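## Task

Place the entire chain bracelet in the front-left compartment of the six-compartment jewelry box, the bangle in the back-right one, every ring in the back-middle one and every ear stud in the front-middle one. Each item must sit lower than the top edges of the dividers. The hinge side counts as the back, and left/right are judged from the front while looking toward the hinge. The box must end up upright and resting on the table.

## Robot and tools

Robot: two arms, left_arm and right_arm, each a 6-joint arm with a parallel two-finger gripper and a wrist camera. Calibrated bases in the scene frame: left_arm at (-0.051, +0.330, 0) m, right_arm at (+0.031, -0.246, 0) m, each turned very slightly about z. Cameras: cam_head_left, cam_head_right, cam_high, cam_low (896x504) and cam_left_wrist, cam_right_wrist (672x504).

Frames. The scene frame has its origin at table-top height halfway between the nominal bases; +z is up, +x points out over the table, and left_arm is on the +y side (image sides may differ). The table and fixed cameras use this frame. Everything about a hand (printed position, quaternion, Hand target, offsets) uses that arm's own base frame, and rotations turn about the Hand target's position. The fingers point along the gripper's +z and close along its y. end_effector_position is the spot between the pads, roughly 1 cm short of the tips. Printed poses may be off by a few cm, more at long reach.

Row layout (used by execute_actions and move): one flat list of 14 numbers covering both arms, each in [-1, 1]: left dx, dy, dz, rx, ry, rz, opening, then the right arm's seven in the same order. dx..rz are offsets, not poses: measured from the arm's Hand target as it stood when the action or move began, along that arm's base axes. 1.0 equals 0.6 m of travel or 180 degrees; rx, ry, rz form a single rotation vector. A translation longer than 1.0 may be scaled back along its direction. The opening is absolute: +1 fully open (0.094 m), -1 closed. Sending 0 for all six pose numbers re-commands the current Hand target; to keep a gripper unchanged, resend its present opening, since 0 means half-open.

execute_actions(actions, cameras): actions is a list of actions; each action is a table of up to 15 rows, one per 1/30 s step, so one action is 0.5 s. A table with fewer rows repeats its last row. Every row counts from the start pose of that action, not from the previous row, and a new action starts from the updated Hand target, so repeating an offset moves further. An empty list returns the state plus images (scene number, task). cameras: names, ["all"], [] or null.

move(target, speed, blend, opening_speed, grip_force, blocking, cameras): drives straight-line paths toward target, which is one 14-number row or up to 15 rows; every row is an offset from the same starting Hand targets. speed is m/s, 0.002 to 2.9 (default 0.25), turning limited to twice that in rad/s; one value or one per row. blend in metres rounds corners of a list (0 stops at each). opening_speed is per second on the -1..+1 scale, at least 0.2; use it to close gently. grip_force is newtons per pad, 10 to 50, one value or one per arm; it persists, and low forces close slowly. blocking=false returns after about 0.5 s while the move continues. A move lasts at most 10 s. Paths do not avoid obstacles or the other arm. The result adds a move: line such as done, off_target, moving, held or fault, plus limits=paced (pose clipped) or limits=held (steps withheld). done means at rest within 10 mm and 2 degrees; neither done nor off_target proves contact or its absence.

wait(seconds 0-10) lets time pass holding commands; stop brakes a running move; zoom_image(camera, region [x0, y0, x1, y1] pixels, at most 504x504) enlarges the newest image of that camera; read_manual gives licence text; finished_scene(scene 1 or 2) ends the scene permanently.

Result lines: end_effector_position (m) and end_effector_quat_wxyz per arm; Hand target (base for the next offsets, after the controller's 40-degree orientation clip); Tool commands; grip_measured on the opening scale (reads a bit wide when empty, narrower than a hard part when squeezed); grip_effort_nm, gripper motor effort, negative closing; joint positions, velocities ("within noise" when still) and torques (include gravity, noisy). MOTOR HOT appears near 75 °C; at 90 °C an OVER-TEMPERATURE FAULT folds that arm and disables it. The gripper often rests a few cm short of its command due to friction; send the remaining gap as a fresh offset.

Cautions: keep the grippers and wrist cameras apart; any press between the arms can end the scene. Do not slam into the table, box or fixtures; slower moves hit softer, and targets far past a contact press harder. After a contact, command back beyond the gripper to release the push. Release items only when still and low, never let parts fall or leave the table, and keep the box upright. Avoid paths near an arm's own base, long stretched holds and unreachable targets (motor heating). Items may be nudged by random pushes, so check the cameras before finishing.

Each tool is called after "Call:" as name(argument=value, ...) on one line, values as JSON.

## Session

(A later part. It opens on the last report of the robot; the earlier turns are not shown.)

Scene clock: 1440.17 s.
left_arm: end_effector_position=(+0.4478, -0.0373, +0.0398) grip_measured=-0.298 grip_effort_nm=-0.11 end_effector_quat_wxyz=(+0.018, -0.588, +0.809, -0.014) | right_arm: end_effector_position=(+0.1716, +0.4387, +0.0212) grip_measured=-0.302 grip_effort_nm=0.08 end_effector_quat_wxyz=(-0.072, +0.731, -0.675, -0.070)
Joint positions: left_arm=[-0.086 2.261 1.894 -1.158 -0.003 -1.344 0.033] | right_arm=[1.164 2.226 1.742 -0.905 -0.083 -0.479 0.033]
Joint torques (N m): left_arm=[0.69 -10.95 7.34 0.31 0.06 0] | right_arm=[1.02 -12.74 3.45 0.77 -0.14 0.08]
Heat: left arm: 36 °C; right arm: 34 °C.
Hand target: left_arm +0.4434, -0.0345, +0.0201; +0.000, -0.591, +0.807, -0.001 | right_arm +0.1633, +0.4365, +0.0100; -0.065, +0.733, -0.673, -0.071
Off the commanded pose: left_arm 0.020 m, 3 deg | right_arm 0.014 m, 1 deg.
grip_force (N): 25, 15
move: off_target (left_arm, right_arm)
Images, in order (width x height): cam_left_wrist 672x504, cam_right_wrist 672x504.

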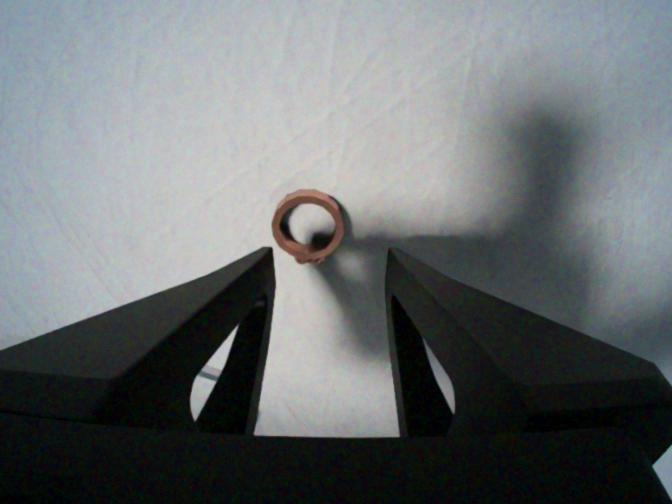

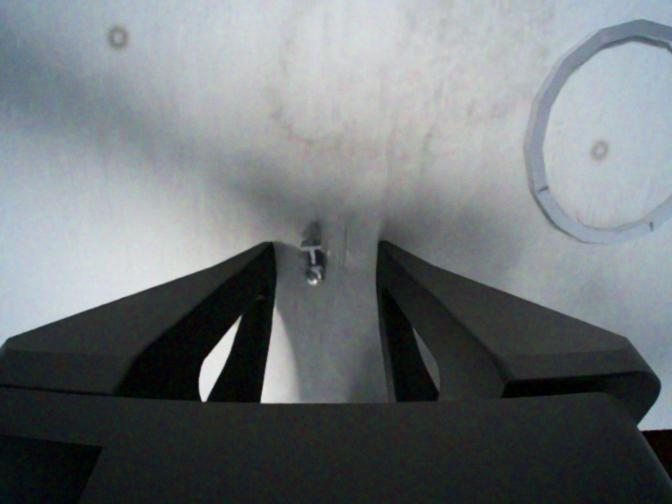

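Call:
move(target=[-0.0092, 0.0035, -0.0335, 0, 0.0144, 0, -0.3, -0.005, 0, -0.0133, 0, 0, 0, -0.3], speed=0.05, cameras=["cam_left_wrist", "cam_right_wrist"])

Scene clock: 1466.27 s.
left_arm: end_effector_position=(+0.4432, -0.0350, +0.0195) grip_measured=-0.298 grip_effort_nm=-0.11 end_effector_quat_wxyz=(+0.000, -0.590, +0.807, +0.000) | right_arm: end_effector_position=(+0.1712, +0.4387, +0.0208) grip_measured=-0.302 grip_effort_nm=0.07 end_effector_quat_wxyz=(-0.077, +0.730, -0.675, -0.072)
Joint positions: left_arm=[-0.081 2.304 1.886 -1.153 0 -1.344 0.033] | right_arm=[1.165 2.215 1.72 -0.882 -0.083 -0.476 0.033]
Joint torques (N m): left_arm=[0.64 -11.04 7.08 0.17 0.06 0.1] | right_arm=[1.47 -11.4 3.08 0.87 -0.11 0.11]
Heat: left arm: 34 °C; right arm: 37 °C.
Hand target: left_arm +0.4378, -0.0325, -0.0001; -0.018, -0.591, +0.806, +0.013 | right_arm +0.1602, +0.4365, +0.0020; -0.065, +0.734, -0.673, -0.071
Off the commanded pose: left_arm 0.020 m, 3 deg | right_arm 0.022 m, 1 deg.
grip_force (N): 25, 15
move: off_target (left_arm, right_arm)
Images, in order (width x height): cam_left_wrist 672x504, cam_right_wrist 672x504.

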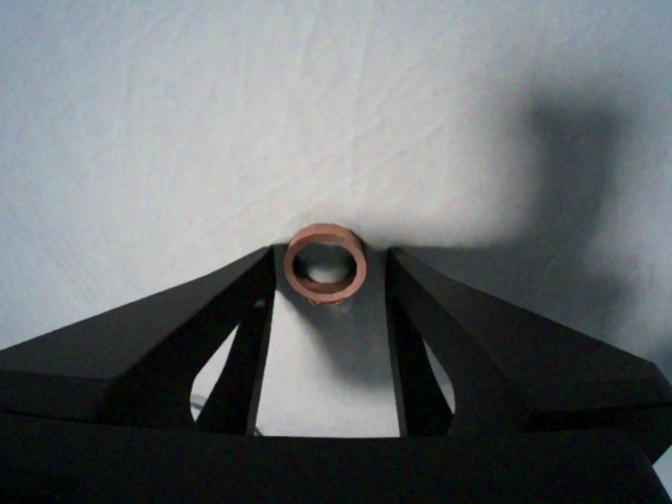

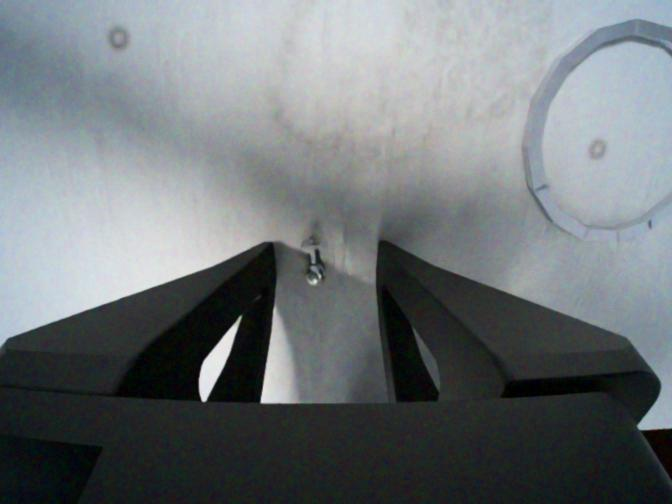

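Call:
move(target=[0, 0, 0, 0, 0, 0, -0.62, 0, 0, 0, 0, 0, 0, -0.97], speed=0.05, grip_force=[18, 15], cameras=["cam_left_wrist", "cam_right_wrist"])

Scene clock: 1541.17 s.
left_arm: end_effector_position=(+0.4433, -0.0349, +0.0195) grip_measured=-0.517 grip_effort_nm=-0.42 end_effector_quat_wxyz=(+0.000, -0.590, +0.807, +0.000) | right_arm: end_effector_position=(+0.1663, +0.4429, +0.0213) grip_measured=-0.860 grip_effort_nm=-0.36 end_effector_quat_wxyz=(-0.079, +0.732, -0.672, -0.077)
Joint positions: left_arm=[-0.081 2.304 1.886 -1.152 0 -1.344 0.023] | right_arm=[1.175 2.215 1.72 -0.873 -0.091 -0.473 0.007]
Joint torques (N m): left_arm=[0.62 -11.1 7.12 0.21 0.03 0.06] | right_arm=[0.75 -11.38 3.1 0.79 -0.04 0.09]
Heat: left arm: 38 °C; right arm: 38 °C.
Hand target: left_arm +0.4379, -0.0324, -0.0001; -0.018, -0.591, +0.806, +0.013 | right_arm +0.1601, +0.4364, +0.0020; -0.065, +0.734, -0.673, -0.071
Off the commanded pose: left_arm 0.021 m, 3 deg | right_arm 0.021 m, 2 deg.
grip_force (N): 18, 15
move: off_target (left_arm, right_arm)
Images, in order (width x height): cam_left_wrist 672x504, cam_right_wrist 672x504.

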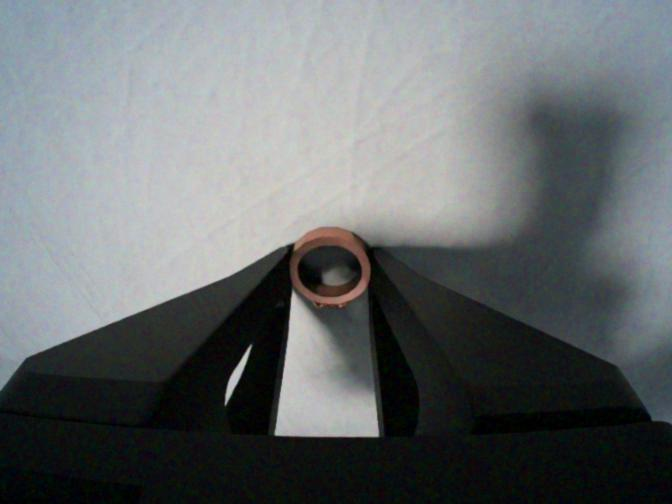

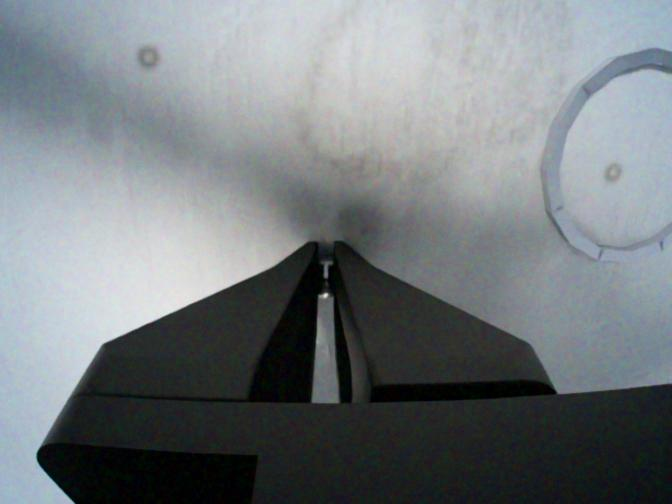

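Call:
move(target=[[0, 0, 0.2, 0, 0, 0, -0.62, 0, 0, 0.205, 0, 0, 0, -0.97], [-0.13, 0.005, 0.2167, 0, 0, 0, -0.62, 0.0982, -0.3173, 0.1633, -0.0508, 0.0465, -0.5255, -0.97]], speed=[0.15, 0.3], blend=0.02, cameras=["cam_left_wrist", "cam_right_wrist"])

Scene clock: 1581.63 s.
left_arm: end_effector_position=(+0.3621, -0.0285, +0.1211) grip_measured=-0.517 grip_effort_nm=-0.42 end_effector_quat_wxyz=(-0.028, -0.590, +0.807, +0.023) | right_arm: end_effector_position=(+0.2192, +0.2512, +0.0913) grip_measured=-0.865 grip_effort_nm=-0.40 end_effector_quat_wxyz=(-0.013, -0.007, +1.000, -0.006)
Joint positions: left_arm=[-0.081 1.999 1.807 -1.451 0.001 -1.344 0.023] | right_arm=[0.844 1.838 1.473 -1.231 -0.011 0.831 0.006]
Joint torques (N m): left_arm=[-0.14 -15.08 6.64 0.07 0.07 -0.03] | right_arm=[-0.35 -13.16 5.01 0.1 0.09 0.11]
Heat: left arm: 39 °C; right arm: 39 °C.
Hand target: left_arm +0.3598, -0.0295, +0.1300; -0.018, -0.591, +0.806, +0.013 | right_arm +0.2191, +0.2460, +0.1000; +0.000, +0.000, +1.000, +0.000
Off the commanded pose: left_arm 0.009 m, 2 deg | right_arm 0.010 m, 2 deg.
grip_force (N): 18, 15
move: done
Images, in order (width x height): cam_left_wrist 672x504, cam_right_wrist 672x504.

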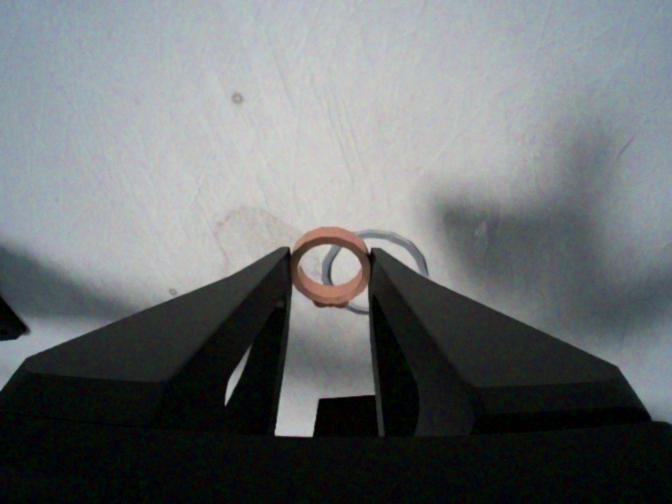

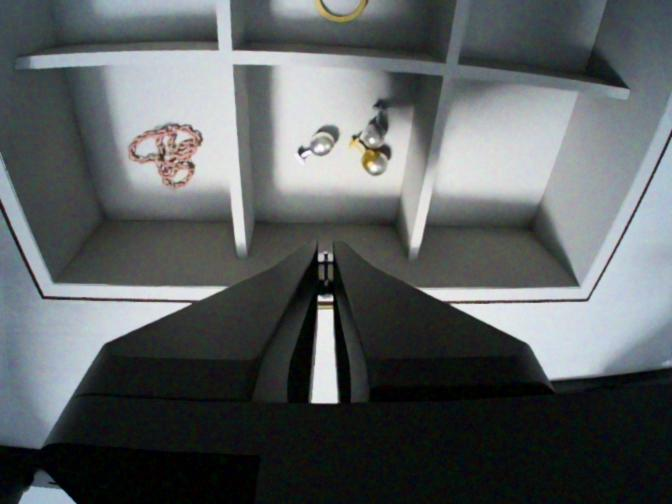

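Call:
move(target=[0, 0, 0, 0, 0, 0, -0.62, -0.01, -0.0083, -0.1067, 0, 0, 0, -0.97], speed=0.1, cameras=["cam_right_wrist"])

Scene clock: 1593.70 s.
left_arm: end_effector_position=(+0.3622, -0.0285, +0.1211) grip_measured=-0.517 grip_effort_nm=-0.42 end_effector_quat_wxyz=(-0.028, -0.590, +0.807, +0.023) | right_arm: end_effector_position=(+0.2130, +0.2429, +0.0369) grip_measured=-0.865 grip_effort_nm=-0.40 end_effector_quat_wxyz=(-0.005, -0.005, +1.000, -0.001)
Joint positions: left_arm=[-0.081 1.999 1.807 -1.451 0.001 -1.344 0.023] | right_arm=[0.844 1.833 1.245 -0.992 -0.006 0.835 0.006]
Joint torques (N m): left_arm=[-0.1 -15.01 6.74 0.07 0.05 0] | right_arm=[-0.08 -9.85 4.72 0.28 0.04 0.11]
Heat: left arm: 39 °C; right arm: 40 °C.
Hand target: left_arm +0.3599, -0.0295, +0.1300; -0.018, -0.591, +0.806, +0.013 | right_arm +0.2130, +0.2410, +0.0359; +0.000, +0.000, +1.000, +0.000
Off the commanded pose: left_arm 0.009 m, 2 deg | right_arm 0.002 m, 1 deg.
grip_force (N): 18, 15
move: done
Images, in order (width x height): cam_right_wrist 672x504.

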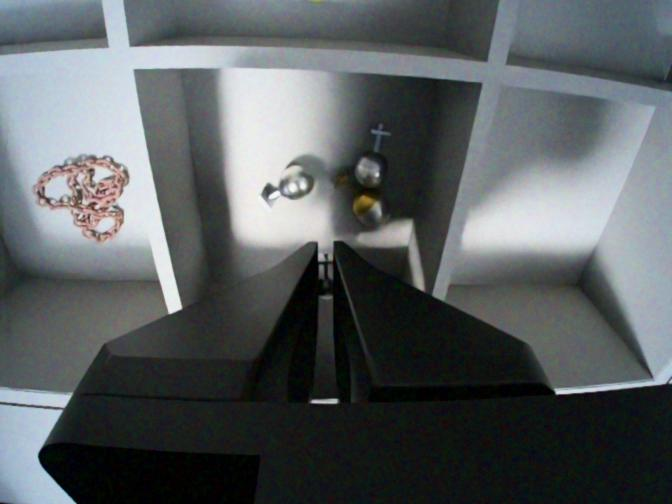

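Call:
move(target=[0,0,0,0,0,0,-0.62, 0.003,0,-0.0315,0,0,0,-0.97], speed=0.06, grip_force=[18, 15], cameras=["cam_right_wrist"])

Scene clock: 1618.90 s.
left_arm: end_effector_position=(+0.3622, -0.0285, +0.1211) grip_measured=-0.517 grip_effort_nm=-0.42 end_effector_quat_wxyz=(-0.028, -0.590, +0.807, +0.023) | right_arm: end_effector_position=(+0.2157, +0.2459, +0.0274) grip_measured=-0.865 grip_effort_nm=-0.40 end_effector_quat_wxyz=(+0.005, -0.005, +1.000, +0.010)
Joint positions: left_arm=[-0.081 1.999 1.807 -1.451 0.001 -1.344 0.023] | right_arm=[0.844 1.833 1.204 -0.921 -0.006 0.835 0.006]
Joint torques (N m): left_arm=[-0.18 -14.95 6.67 0.07 0.05 0] | right_arm=[-0.42 -7.17 4.72 0.34 0.03 0.06]
Heat: left arm: 40 °C; right arm: 38 °C.
Hand target: left_arm +0.3599, -0.0295, +0.1300; -0.018, -0.591, +0.806, +0.013 | right_arm +0.2149, +0.2410, +0.0170; +0.000, +0.000, +1.000, +0.000
Off the commanded pose: left_arm 0.009 m, 2 deg | right_arm 0.012 m, 1 deg.
grip_force (N): 18, 15
move: off_target (right_arm)
Images, in order (width x height): cam_right_wrist 672x504.

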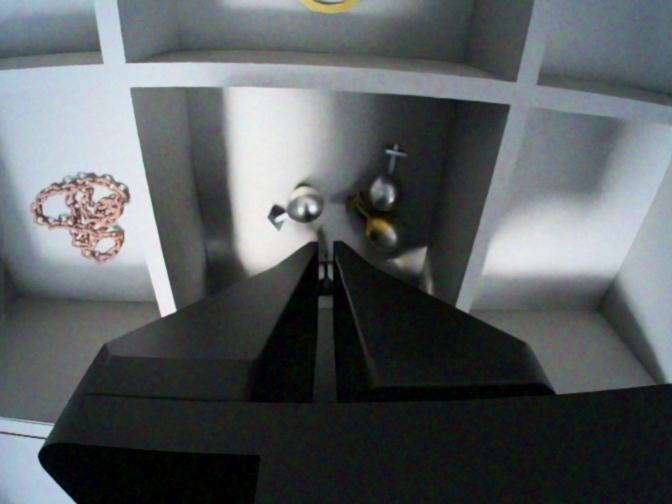

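Call:
move(target=[0,0,0,0,0,0,-0.62, 0,0,0,0,0,0,-0.66], speed=0.06, opening_speed=0.4, cameras=["cam_right_wrist"])

Call:
move(target=[0,0,0,0,0,0,-0.62, 0.003,0.0,0.06,0,0,0,-0.66], speed=0.08, cameras=["cam_right_wrist"])

Scene clock: 1624.73 s.
left_arm: end_effector_position=(+0.3622, -0.0285, +0.1211) grip_measured=-0.517 grip_effort_nm=-0.42 end_effector_quat_wxyz=(-0.028, -0.590, +0.807, +0.023) | right_arm: end_effector_position=(+0.2158, +0.2460, +0.0274) grip_measured=-0.662 grip_effort_nm=0.09 end_effector_quat_wxyz=(+0.005, -0.005, +1.000, +0.010)
Joint positions: left_arm=[-0.081 1.999 1.807 -1.451 0.001 -1.344 0.023] | right_arm=[0.844 1.833 1.204 -0.92 -0.006 0.835 0.016]
Joint torques (N m): left_arm=[-0.29 -15.04 6.57 0.09 0.04 0.01] | right_arm=[-0.36 -7.17 4.71 0.33 0.03 0.07]
Heat: left arm: 40 °C; right arm: 37 °C.
Hand target: left_arm +0.3599, -0.0295, +0.1300; -0.018, -0.591, +0.806, +0.013 | right_arm +0.2149, +0.2411, +0.0170; +0.000, +0.000, +1.000, +0.000
Off the commanded pose: left_arm 0.009 m, 2 deg | right_arm 0.012 m, 1 deg.
grip_force (N): 18, 15
move: off_target (right_arm)
Images, in order (width x height): cam_right_wrist 672x504.

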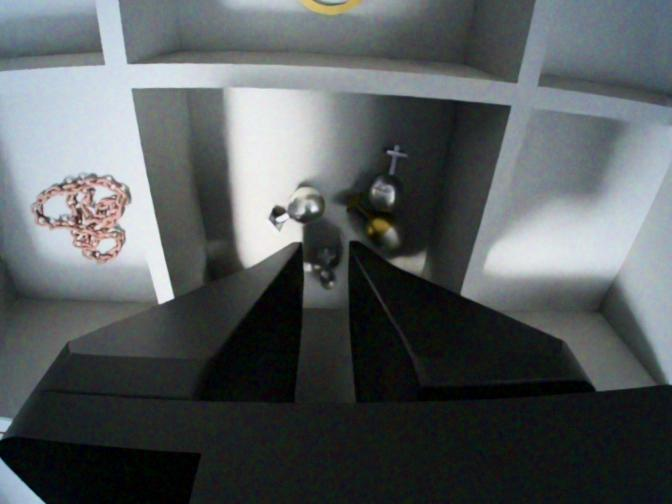

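Scene clock: 1625.70 s.
left_arm: end_effector_position=(+0.3622, -0.0285, +0.1211) grip_measured=-0.517 grip_effort_nm=-0.42 end_effector_quat_wxyz=(-0.028, -0.590, +0.807, +0.023) | right_arm: end_effector_position=(+0.2098, +0.2384, +0.0378) grip_measured=-0.662 grip_effort_nm=0.08 end_effector_quat_wxyz=(-0.012, -0.004, +1.000, -0.011)
Joint positions: left_arm=[-0.081 1.999 1.807 -1.451 0.001 -1.344 0.023] | right_arm=[0.844 1.833 1.248 -1.018 -0.004 0.835 0.016]
Joint torques (N m): left_arm=[-0.2 -15.04 6.74 0.09 0.03 -0.01] | right_arm=[-0.66 -11.08 9.47 -0.16 0.01 0.04]
Heat: left arm: 40 °C; right arm: 37 °C.
Hand target: left_arm +0.3599, -0.0295, +0.1300; -0.018, -0.591, +0.806, +0.013 | right_arm +0.2167, +0.2411, +0.0530; +0.000, +0.000, +1.000, +0.000
Off the commanded pose: left_arm 0.009 m, 2 deg | right_arm 0.017 m, 2 deg.
grip_force (N): 18, 15
move: off_target (right_arm)
Images, in order (width x height): cam_right_wrist 672x504.

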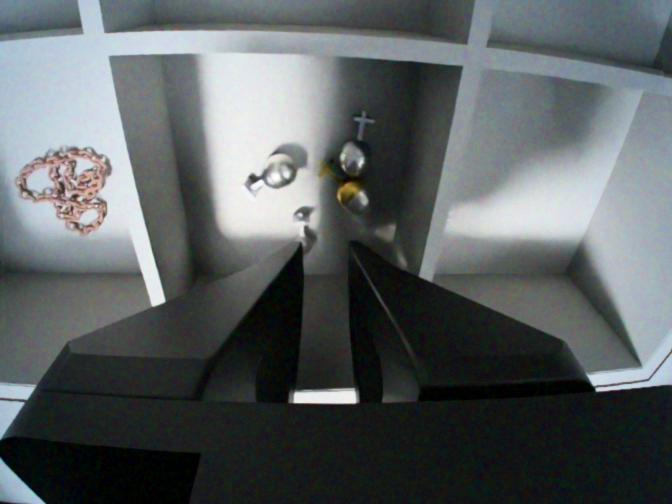

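Call:
move(target=[0,0,0,0,0,0,-0.62, 0.015,0.0,0.05,0,0,0,-0.66], speed=0.08, cameras=["cam_right_wrist"])

Scene clock: 1632.20 s.
left_arm: end_effector_position=(+0.3622, -0.0285, +0.1211) grip_measured=-0.517 grip_effort_nm=-0.42 end_effector_quat_wxyz=(-0.028, -0.590, +0.807, +0.023) | right_arm: end_effector_position=(+0.2184, +0.2383, +0.0666) grip_measured=-0.662 grip_effort_nm=0.08 end_effector_quat_wxyz=(-0.016, -0.001, +1.000, -0.014)
Joint positions: left_arm=[-0.081 1.999 1.807 -1.451 0.001 -1.344 0.023] | right_arm=[0.823 1.833 1.366 -1.147 -0.004 0.821 0.016]
Joint torques (N m): left_arm=[-0.03 -14.97 6.72 0.09 0.05 0.01] | right_arm=[-0.65 -11.59 9.63 -0.1 0.01 -0.03]
Heat: left arm: 40 °C; right arm: 38 °C.
Hand target: left_arm +0.3599, -0.0295, +0.1300; -0.018, -0.591, +0.806, +0.013 | right_arm +0.2257, +0.2410, +0.0830; +0.000, +0.000, +1.000, +0.000
Off the commanded pose: left_arm 0.009 m, 2 deg | right_arm 0.018 m, 2 deg.
grip_force (N): 18, 15
move: off_target (right_arm)
Images, in order (width x height): cam_right_wrist 672x504.

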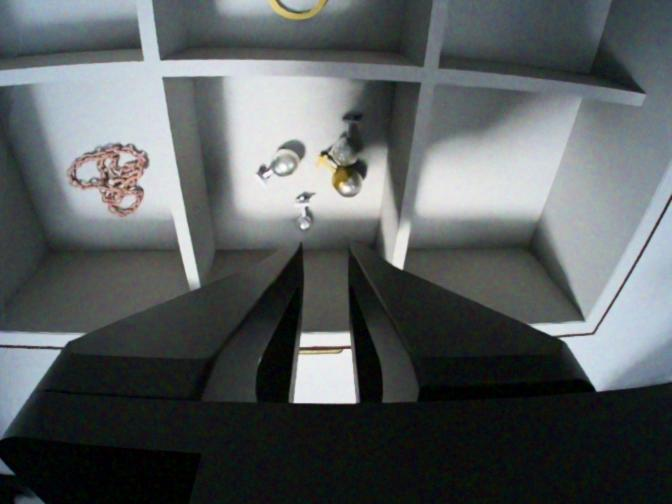

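Call:
move(target=[[0.0, -0.05, 0.0, 0, 0, 0, -0.62, 0, 0, 0.07, 0, 0, 0, -0.66],[0.0418, -0.2842, -0.0083, -0.01272, -0.11316, 0.06923, -0.62, -0.0928, -0.3017, 0.1283, 0, 0, 0, -0.66]], speed=0.2, blend=[0.02, 0.0], cameras=["cam_left_wrist", "cam_head_left"])

Scene clock: 1683.73 s.
left_arm: end_effector_position=(+0.3866, -0.2066, +0.1216) grip_measured=-0.517 grip_effort_nm=-0.42 end_effector_quat_wxyz=(+0.101, -0.663, +0.733, -0.112) | right_arm: end_effector_position=(+0.1775, +0.0648, +0.1621) grip_measured=-0.662 grip_effort_nm=0.08 end_effector_quat_wxyz=(+0.008, -0.001, +1.000, +0.004)
Joint positions: left_arm=[-0.546 1.952 1.702 -1.047 -0.13 -1.999 0.023] | right_arm=[0.343 1.249 1.182 -1.487 -0.002 0.341 0.016]
Joint torques (N m): left_arm=[0.28 -13.86 7.31 0.71 -0.28 -0.03] | right_arm=[-0.69 -4.85 5.01 0.02 -0.02 -0.03]
Heat: left arm: 41 °C; right arm: 39 °C.
Hand target: left_arm +0.3849, -0.2000, +0.1248; +0.111, -0.667, +0.729, -0.110 | right_arm +0.1700, +0.0600, +0.1600; +0.000, +0.000, +1.000, +0.000
Off the commanded pose: left_arm 0.008 m, 1 deg | right_arm 0.009 m, 1 deg.
grip_force (N): 18, 15
move: done
Images, in order (width x height): cam_head_left 896x504, cam_left_wrist 672x504.

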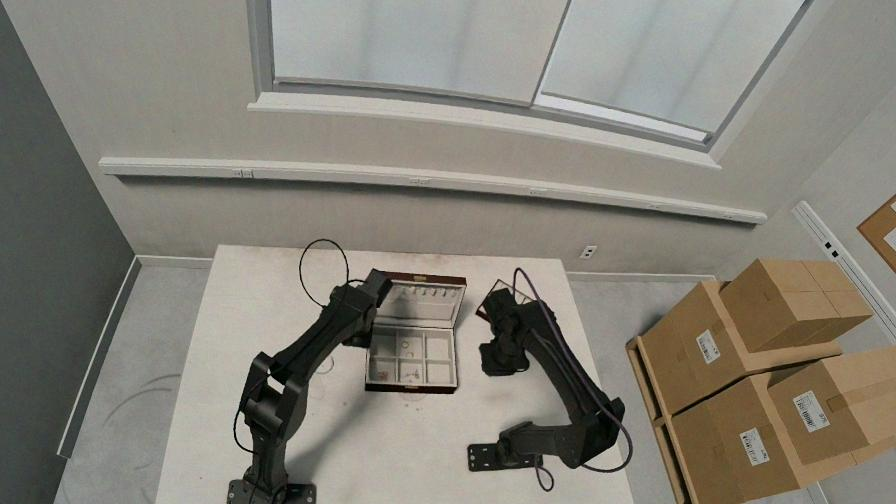

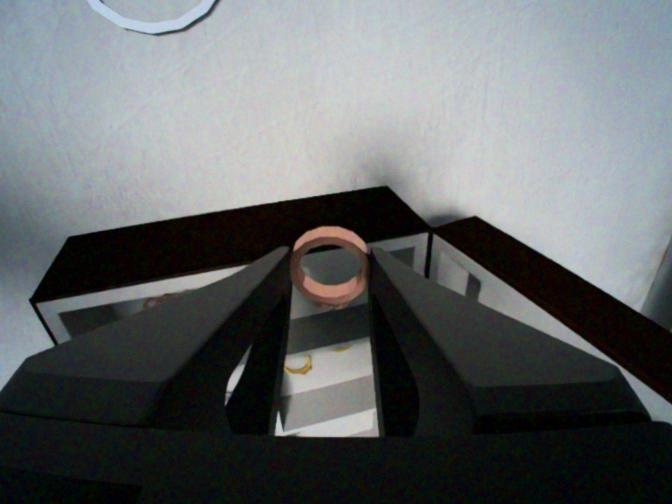

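Call:
move(target=[[0.0185, -0.1667, -0.0247, 0, 0, 0, -0.62, 0, 0, 0, 0, 0, 0, -0.66],[0.0218, -0.2767, -0.058, 0, 0, 0, -0.62, 0, 0, 0, 0, 0, 0, -0.66]], speed=0.15, blend=[0.02, 0.0], cameras=["cam_left_wrist", "cam_head_left", "cam_low"])

Scene clock: 1691.53 s.
left_arm: end_effector_position=(+0.3959, -0.3706, +0.1078) grip_measured=-0.517 grip_effort_nm=-0.42 end_effector_quat_wxyz=(+0.094, -0.602, +0.779, -0.149) | right_arm: end_effector_position=(+0.1775, +0.0648, +0.1621) grip_measured=-0.662 grip_effort_nm=0.08 end_effector_quat_wxyz=(+0.008, -0.001, +1.000, +0.004)
Joint positions: left_arm=[-0.805 2.407 2.359 -1.202 -0.153 -2.096 0.023] | right_arm=[0.343 1.249 1.182 -1.487 -0.002 0.34 0.016]
Joint torques (N m): left_arm=[0.39 -11.73 11.08 0.57 -0.25 -0.05] | right_arm=[-0.7 -4.82 5 0.01 -0.01 -0.03]
Heat: left arm: 41 °C; right arm: 37 °C.
Hand target: left_arm +0.3980, -0.3660, +0.0902; +0.111, -0.667, +0.729, -0.110 | right_arm +0.1700, +0.0600, +0.1600; +0.000, +0.000, +1.000, +0.000
Off the commanded pose: left_arm 0.018 m, 11 deg | right_arm 0.009 m, 1 deg.
joint sent to its limit (left arm) — joint 6 (wrist roll), lower limit. The joint targets are off in orientation, not in position.
grip_force (N): 18, 15
move: off_target (left_arm)
Images, in order (width x height): cam_head_left 896x504, cam_low 896x504, cam_left_wrist 672x504.

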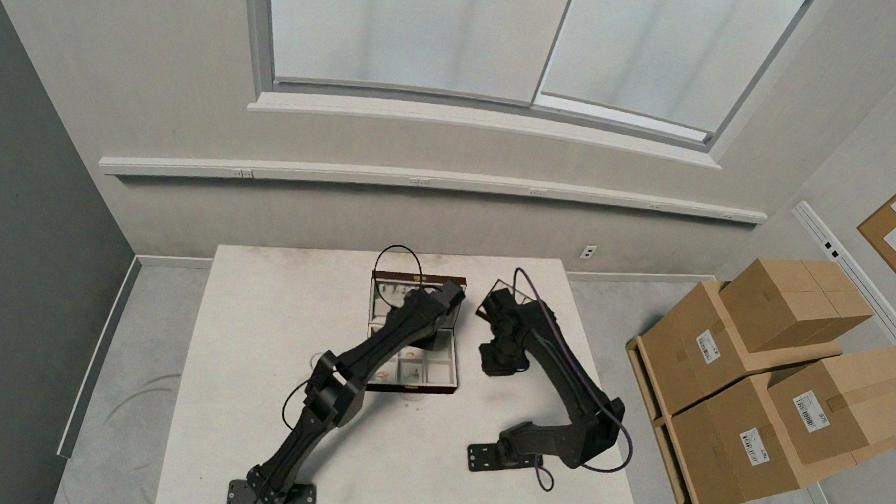

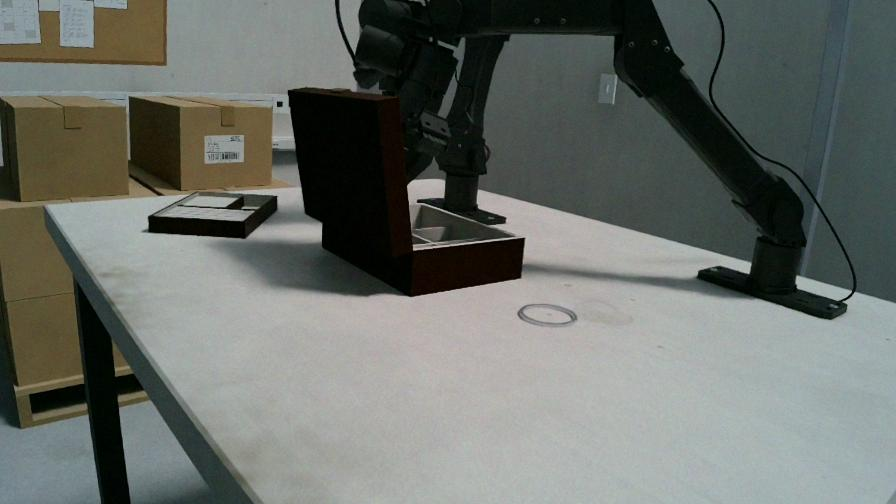

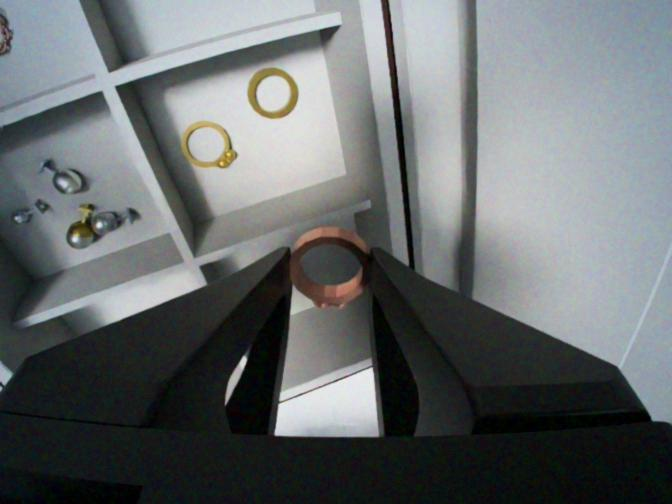

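Call:
move(target=[-0.01, 0.005, -0.06, -0.0086, -0.01, -0.0562, -0.62, 0, 0, 0, 0, 0, 0, -0.66], speed=0.08, cameras=["cam_left_wrist", "cam_low"])

Scene clock: 1788.93 s.
left_arm: end_effector_position=(+0.3918, -0.3658, +0.0375) grip_measured=-0.518 grip_effort_nm=-0.42 end_effector_quat_wxyz=(+0.093, -0.603, +0.782, -0.129) | right_arm: end_effector_position=(+0.1775, +0.0648, +0.1621) grip_measured=-0.662 grip_effort_nm=0.08 end_effector_quat_wxyz=(+0.008, -0.001, +1.000, +0.004)
Joint positions: left_arm=[-0.805 2.404 2.084 -0.971 -0.155 -2.096 0.023] | right_arm=[0.343 1.249 1.182 -1.487 -0.002 0.34 0.016]
Joint torques (N m): left_arm=[-0.31 -19.25 7.28 0.68 -0.28 0.08] | right_arm=[-0.69 -4.81 4.98 0.01 -0.01 -0.04]
Heat: left arm: 37 °C; right arm: 32 °C.
Hand target: left_arm +0.3920, -0.3631, +0.0542; +0.104, -0.600, +0.781, -0.139 | right_arm +0.1700, +0.0600, +0.1600; +0.000, +0.000, +1.000, +0.000
Off the commanded pose: left_arm 0.017 m, 2 deg | right_arm 0.009 m, 1 deg.
grip_force (N): 18, 15
move: off_target (left_arm)
Images, in order (width x height): cam_low 896x504, cam_left_wrist 672x504.

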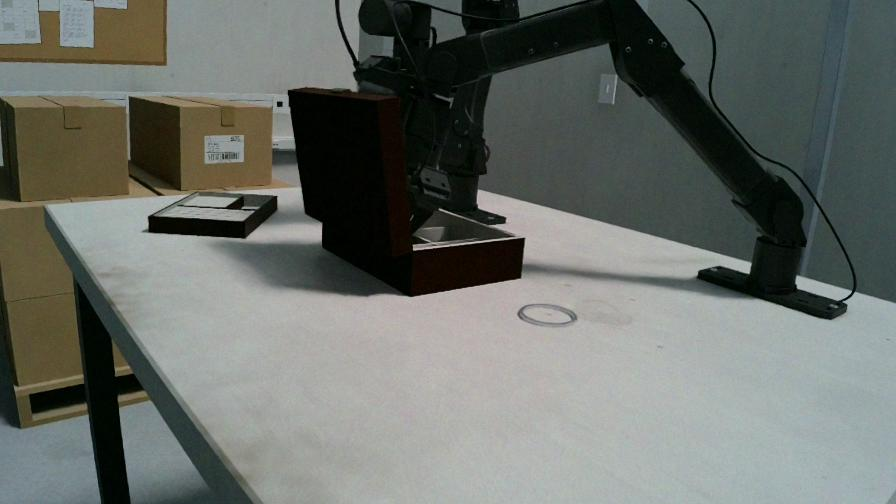

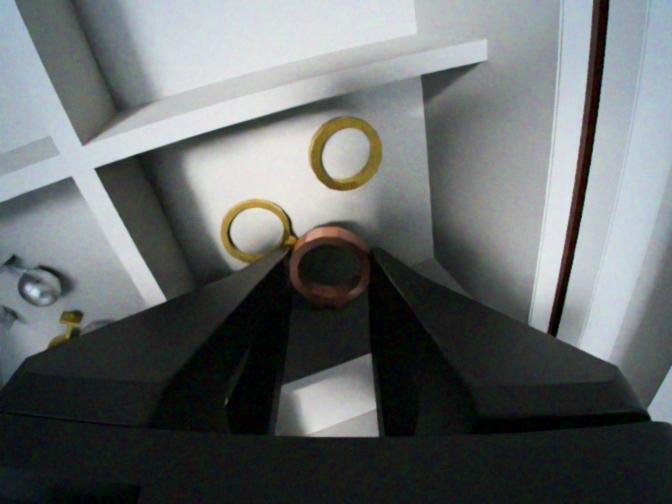

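Call:
move(target=[0, 0, -0.028, 0, 0, 0, -0.38, 0, 0, 0, 0, 0, 0, -0.66], speed=0.05, opening_speed=0.4, cameras=["cam_left_wrist"])

Scene clock: 1795.23 s.
left_arm: end_effector_position=(+0.3968, -0.3690, +0.0352) grip_measured=-0.383 grip_effort_nm=0.15 end_effector_quat_wxyz=(+0.099, -0.602, +0.778, -0.147) | right_arm: end_effector_position=(+0.1775, +0.0648, +0.1621) grip_measured=-0.662 grip_effort_nm=0.08 end_effector_quat_wxyz=(+0.008, -0.001, +1.000, +0.004)
Joint positions: left_arm=[-0.805 2.39 2.039 -0.902 -0.163 -2.096 0.029] | right_arm=[0.343 1.249 1.182 -1.487 -0.002 0.34 0.016]
Joint torques (N m): left_arm=[-0.31 -17.39 6.52 0.7 -0.22 0.09] | right_arm=[-0.68 -4.85 5.01 0.02 -0.02 -0.04]
Heat: left arm: 40 °C; right arm: 32 °C.
Hand target: left_arm +0.3920, -0.3630, +0.0374; +0.104, -0.600, +0.781, -0.139 | right_arm +0.1700, +0.0600, +0.1600; +0.000, +0.000, +1.000, +0.000
Off the commanded pose: left_arm 0.008 m, 1 deg | right_arm 0.009 m, 1 deg.
grip_force (N): 18, 15
move: done
Images, in order (width x height): cam_left_wrist 672x504.

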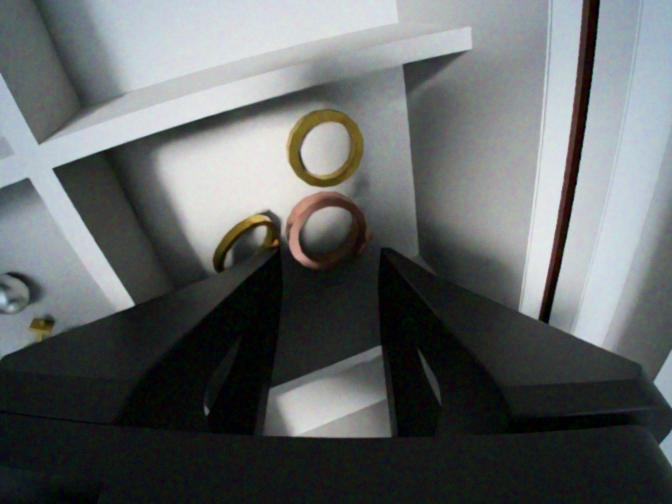

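Call:
move(target=[0, 0, 0.06, 0, 0, 0, -0.38, 0, 0, 0, 0, 0, 0, -0.66], speed=0.06, cameras=["cam_left_wrist"])

Scene clock: 1802.60 s.
left_arm: end_effector_position=(+0.3907, -0.3626, +0.0512) grip_measured=-0.382 grip_effort_nm=0.14 end_effector_quat_wxyz=(+0.097, -0.603, +0.782, -0.126) | right_arm: end_effector_position=(+0.1775, +0.0648, +0.1621) grip_measured=-0.662 grip_effort_nm=0.08 end_effector_quat_wxyz=(+0.008, -0.001, +1.000, +0.004)
Joint positions: left_arm=[-0.805 2.389 2.114 -1.02 -0.163 -2.096 0.029] | right_arm=[0.343 1.249 1.182 -1.487 -0.002 0.34 0.016]
Joint torques (N m): left_arm=[-0.24 -18.47 10.88 0.44 -0.22 0.1] | right_arm=[-0.7 -4.81 4.98 0.03 0 -0.03]
Heat: left arm: 40 °C; right arm: 32 °C.
Hand target: left_arm +0.3920, -0.3630, +0.0733; +0.104, -0.600, +0.781, -0.139 | right_arm +0.1700, +0.0600, +0.1600; +0.000, +0.000, +1.000, +0.000
Off the commanded pose: left_arm 0.022 m, 2 deg | right_arm 0.009 m, 1 deg.
grip_force (N): 18, 15
move: off_target (left_arm)
Images, in order (width x height): cam_left_wrist 672x504.

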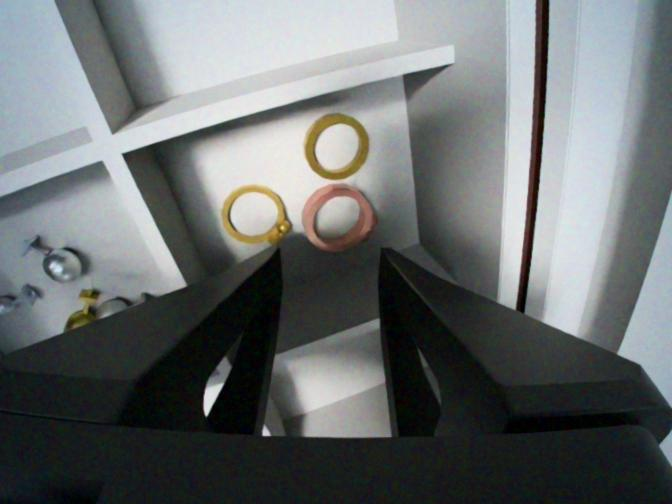

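Call:
move(target=[[-0.0283, 0.055, 0.07, 0, 0, 0, -0.38, 0, 0, 0, 0, 0, 0, -0.66],[-0.1033, 0.2717, 0.1117, 0, 0, 0, -0.38, 0, 0, 0, 0, 0, 0, -0.66],[-0.2867, 0.7383, 0.1445, 0, 0, 0, -0.38, 0.0333, 0.3167, 0.0167, 0, 0, 0.5, -0.66]], speed=[0.12, 0.25, 0.25], blend=[0.02, 0.03, 0.0], cameras=["cam_right_wrist", "cam_head_left", "cam_low"])

Scene clock: 1942.53 s.
left_arm: end_effector_position=(+0.2192, +0.0798, +0.1558) grip_measured=-0.382 grip_effort_nm=0.14 end_effector_quat_wxyz=(+0.104, -0.602, +0.780, -0.135) | right_arm: end_effector_position=(+0.1883, +0.2449, +0.1674) grip_measured=-0.662 grip_effort_nm=0.08 end_effector_quat_wxyz=(+0.000, +0.702, -0.712, -0.001)
Joint positions: left_arm=[0.531 1.18 1.063 -1.207 0.241 -0.813 0.029] | right_arm=[0.911 1.722 1.634 -1.483 -0.001 -0.645 0.016]
Joint torques (N m): left_arm=[0.66 -3.63 10.61 0.51 0.29 0.11] | right_arm=[0.58 -6.2 10.14 0 -0.01 -0.06]
Heat: left arm: 50 °C; right arm: 30 °C.
Hand target: left_arm +0.2199, +0.0800, +0.1600; +0.104, -0.600, +0.781, -0.139 | right_arm +0.1901, +0.2500, +0.1700; +0.000, +0.707, -0.707, +0.000
Off the commanded pose: left_arm 0.004 m, 1 deg | right_arm 0.006 m, 1 deg.
grip_force (N): 18, 15
move: done
Images, in order (width x height): cam_head_left 896x504, cam_low 896x504, cam_right_wrist 672x504.

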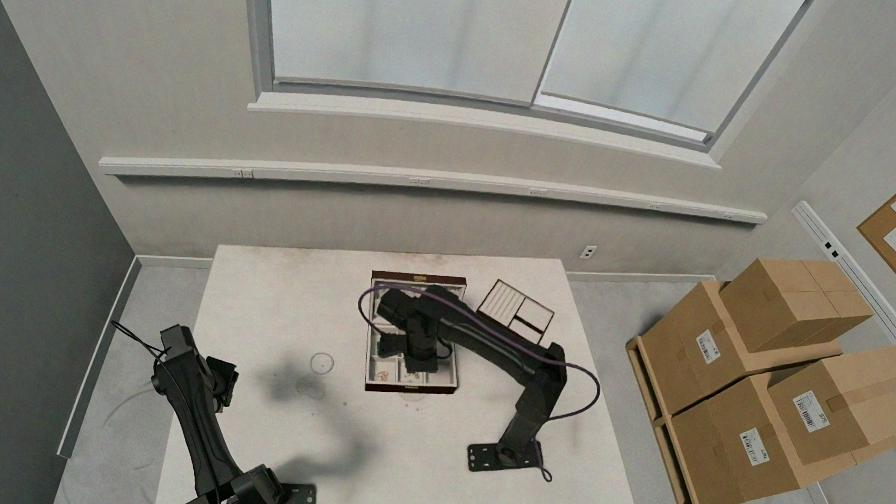

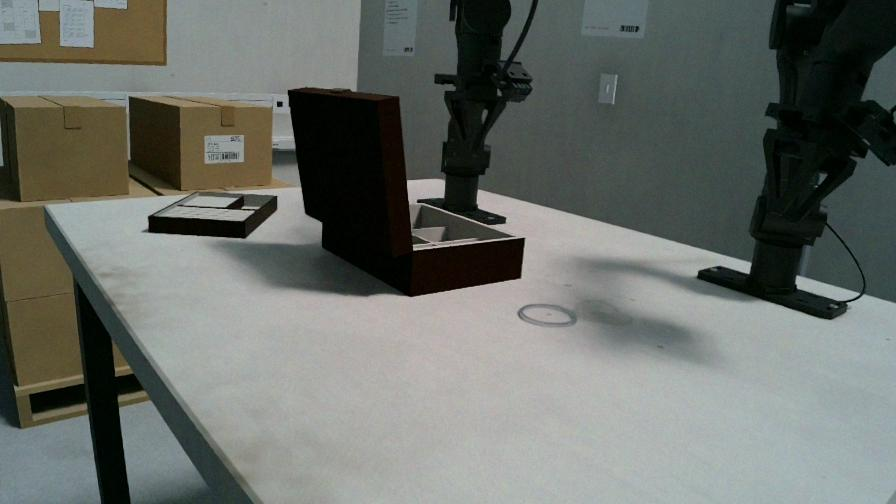

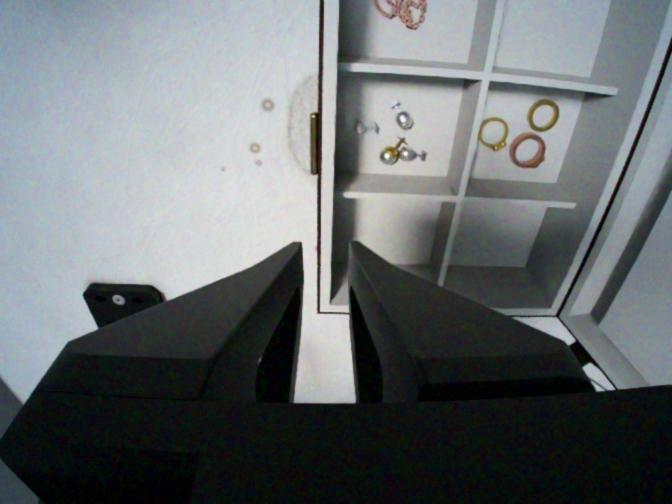

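Call:
move(target=[0, 0, 0, 0, 0, 0, -0.38, 0.0582, 0.3083, -0.1, 0.01818, -0.02993, 0.34745, -0.66], speed=0.25, cameras=["cam_right_wrist"])

Scene clock: 1960.50 s.
left_arm: end_effector_position=(+0.2193, +0.0798, +0.1558) grip_measured=-0.382 grip_effort_nm=0.14 end_effector_quat_wxyz=(+0.104, -0.601, +0.780, -0.136) | right_arm: end_effector_position=(+0.2295, +0.4313, +0.1182) grip_measured=-0.662 grip_effort_nm=0.08 end_effector_quat_wxyz=(-0.061, +0.968, -0.244, +0.021)
Joint positions: left_arm=[0.531 1.18 1.063 -1.207 0.242 -0.813 0.029] | right_arm=[1.084 2.394 2.429 -1.476 0.013 -1.564 0.016]
Joint torques (N m): left_arm=[0.61 -3.73 10.63 0.5 0.26 0.11] | right_arm=[0.64 -10.84 10.17 0.15 -0.16 -0.04]
Heat: left arm: 44 °C; right arm: 31 °C.
Hand target: left_arm +0.2199, +0.0800, +0.1600; +0.104, -0.600, +0.781, -0.139 | right_arm +0.2250, +0.4350, +0.1100; -0.051, +0.970, -0.236, +0.013
Off the commanded pose: left_arm 0.004 m, 0 deg | right_arm 0.010 m, 2 deg.
grip_force (N): 18, 15
move: done
Images, in order (width x height): cam_right_wrist 672x504.

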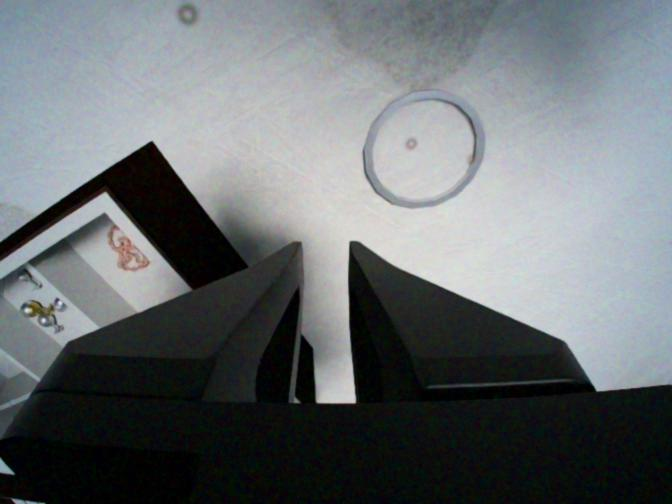

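Call:
zoom_image(camera="cam_right_wrist", region=[336, 70, 516, 230])

Scaled by 2.800 from the camera's 672x504 image, which has a finer 960x720 frame.

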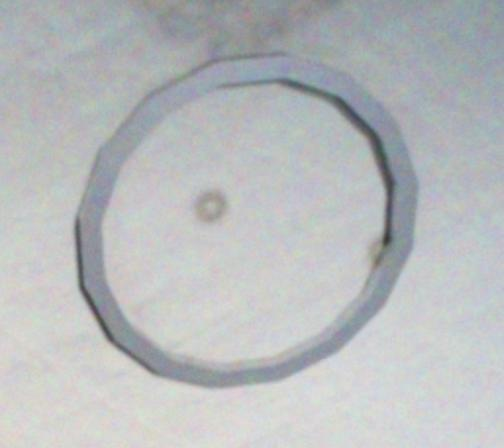

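Call:
move(target=[0, 0, 0, 0, 0, 0, -0.38, 0.0267, 0.05, -0.1217, 0, 0, 0, -0.66], speed=0.12, cameras=["cam_right_wrist", "cam_head_left"])

Scene clock: 2002.47 s.
left_arm: end_effector_position=(+0.2193, +0.0798, +0.1558) grip_measured=-0.382 grip_effort_nm=0.14 end_effector_quat_wxyz=(+0.104, -0.601, +0.780, -0.136) | right_arm: end_effector_position=(+0.2424, +0.4557, +0.0435) grip_measured=-0.662 grip_effort_nm=0.08 end_effector_quat_wxyz=(-0.045, +0.969, -0.244, +0.017)
Joint positions: left_arm=[0.531 1.18 1.063 -1.207 0.242 -0.813 0.029] | right_arm=[1.084 2.572 2.459 -1.362 0.013 -1.565 0.016]
Joint torques (N m): left_arm=[0.72 -3.77 10.65 0.51 0.26 0.11] | right_arm=[0.58 -12.34 10.24 0.4 -0.15 -0.05]
Heat: left arm: 38 °C; right arm: 35 °C.
Hand target: left_arm +0.2199, +0.0800, +0.1600; +0.104, -0.600, +0.781, -0.139 | right_arm +0.2410, +0.4650, +0.0369; -0.051, +0.970, -0.236, +0.013
Off the commanded pose: left_arm 0.004 m, 0 deg | right_arm 0.011 m, 1 deg.
grip_force (N): 18, 15
move: off_target (right_arm)
Images, in order (width x height): cam_head_left 896x504, cam_right_wrist 672x504.

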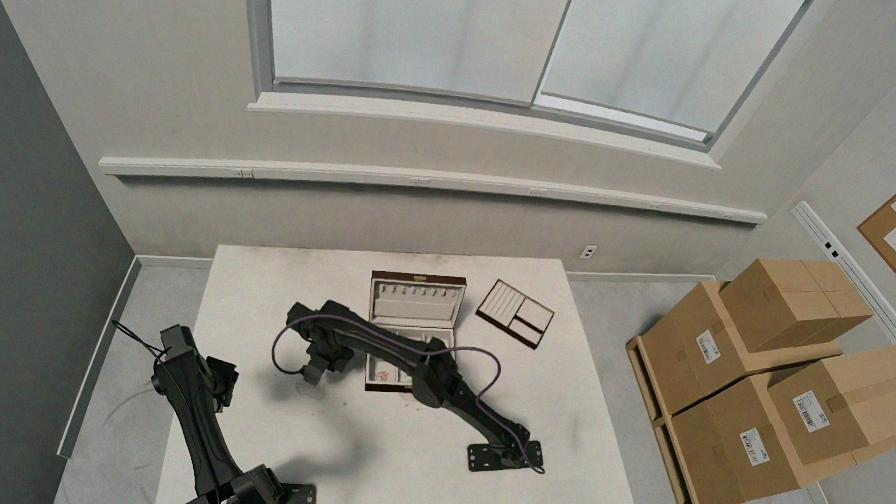

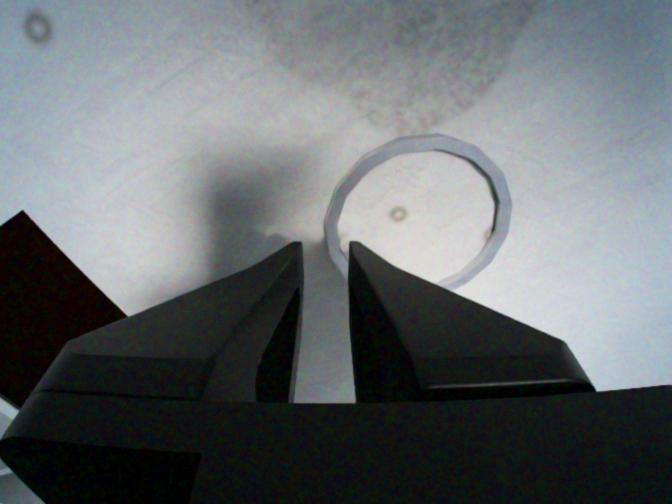

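Call:
move(target=[0, 0, 0, 0, 0, 0, -0.38, 0.004, 0.004, -0.0315, 0, 0, 0, -0.66], speed=0.05, cameras=["cam_right_wrist"])

Scene clock: 2041.30 s.
left_arm: end_effector_position=(+0.2193, +0.0798, +0.1558) grip_measured=-0.382 grip_effort_nm=0.14 end_effector_quat_wxyz=(+0.104, -0.601, +0.780, -0.136) | right_arm: end_effector_position=(+0.2492, +0.4685, +0.0453) grip_measured=-0.662 grip_effort_nm=0.08 end_effector_quat_wxyz=(-0.073, +0.967, -0.242, +0.024)
Joint positions: left_arm=[0.531 1.18 1.063 -1.207 0.242 -0.813 0.029] | right_arm=[1.084 2.572 2.459 -1.304 0.013 -1.567 0.016]
Joint torques (N m): left_arm=[0.57 -3.67 10.55 0.5 0.25 0.1] | right_arm=[0.36 -11.49 5.46 0.53 -0.17 -0.04]
Heat: left arm: 36 °C; right arm: 37 °C.
Hand target: left_arm +0.2199, +0.0800, +0.1600; +0.104, -0.600, +0.781, -0.139 | right_arm +0.2434, +0.4674, +0.0180; -0.051, +0.970, -0.236, +0.013
Off the commanded pose: left_arm 0.004 m, 0 deg | right_arm 0.028 m, 3 deg.
grip_force (N): 18, 15
move: off_target (right_arm)
Images, in order (width x height): cam_right_wrist 672x504.

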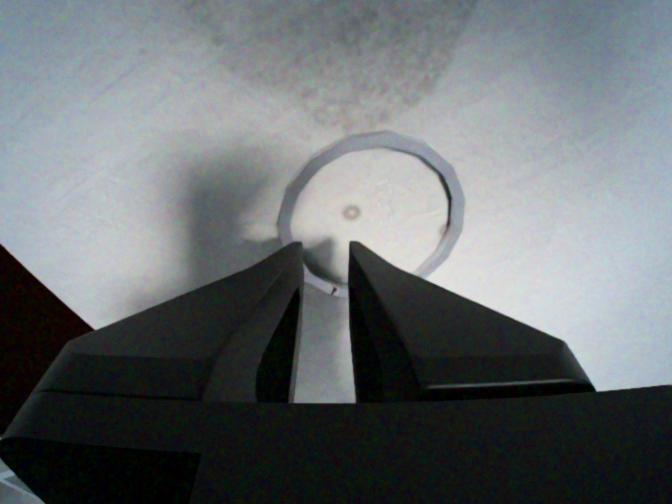

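Call:
move(target=[[0, 0, 0, 0, 0, 0, -0.38, -0.0307, -0.054, 0.0783, 0, 0, 0, -0.66],[0, 0, 0, 0, 0, 0, -0.38, 0.0, 0.0, 0.0, 0, 0, 0, -0.66]], speed=[0.15, 0.08], blend=[0.0, 0.0], cameras=["cam_right_wrist"])

Scene clock: 2057.20 s.
left_arm: end_effector_position=(+0.2193, +0.0798, +0.1558) grip_measured=-0.382 grip_effort_nm=0.14 end_effector_quat_wxyz=(+0.104, -0.601, +0.780, -0.136) | right_arm: end_effector_position=(+0.2465, +0.4636, +0.0300) grip_measured=-0.662 grip_effort_nm=0.08 end_effector_quat_wxyz=(-0.059, +0.968, -0.242, +0.021)
Joint positions: left_arm=[0.531 1.18 1.063 -1.207 0.242 -0.813 0.029] | right_arm=[1.084 2.573 2.404 -1.277 0.012 -1.568 0.016]
Joint torques (N m): left_arm=[0.69 -3.73 10.69 0.52 0.28 0.12] | right_arm=[0.38 -11.64 10.35 0.25 -0.15 -0.04]
Heat: left arm: 35 °C; right arm: 37 °C.
Hand target: left_arm +0.2199, +0.0800, +0.1600; +0.104, -0.600, +0.781, -0.139 | right_arm +0.2434, +0.4674, +0.0182; -0.051, +0.970, -0.236, +0.013
Off the commanded pose: left_arm 0.004 m, 0 deg | right_arm 0.013 m, 1 deg.
grip_force (N): 18, 15
move: off_target (right_arm)
Images, in order (width x height): cam_right_wrist 672x504.

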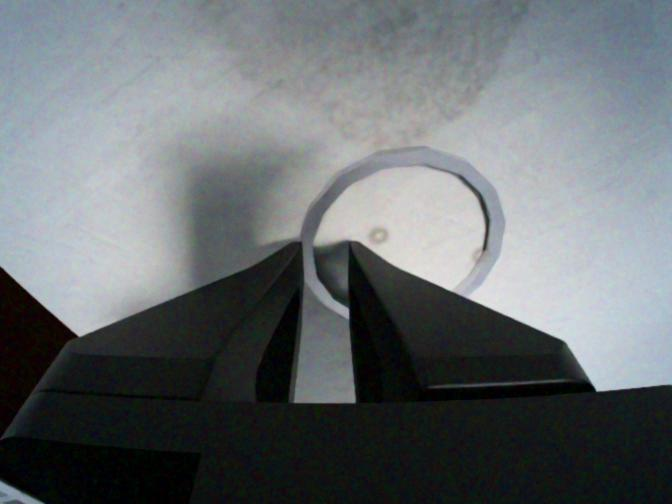

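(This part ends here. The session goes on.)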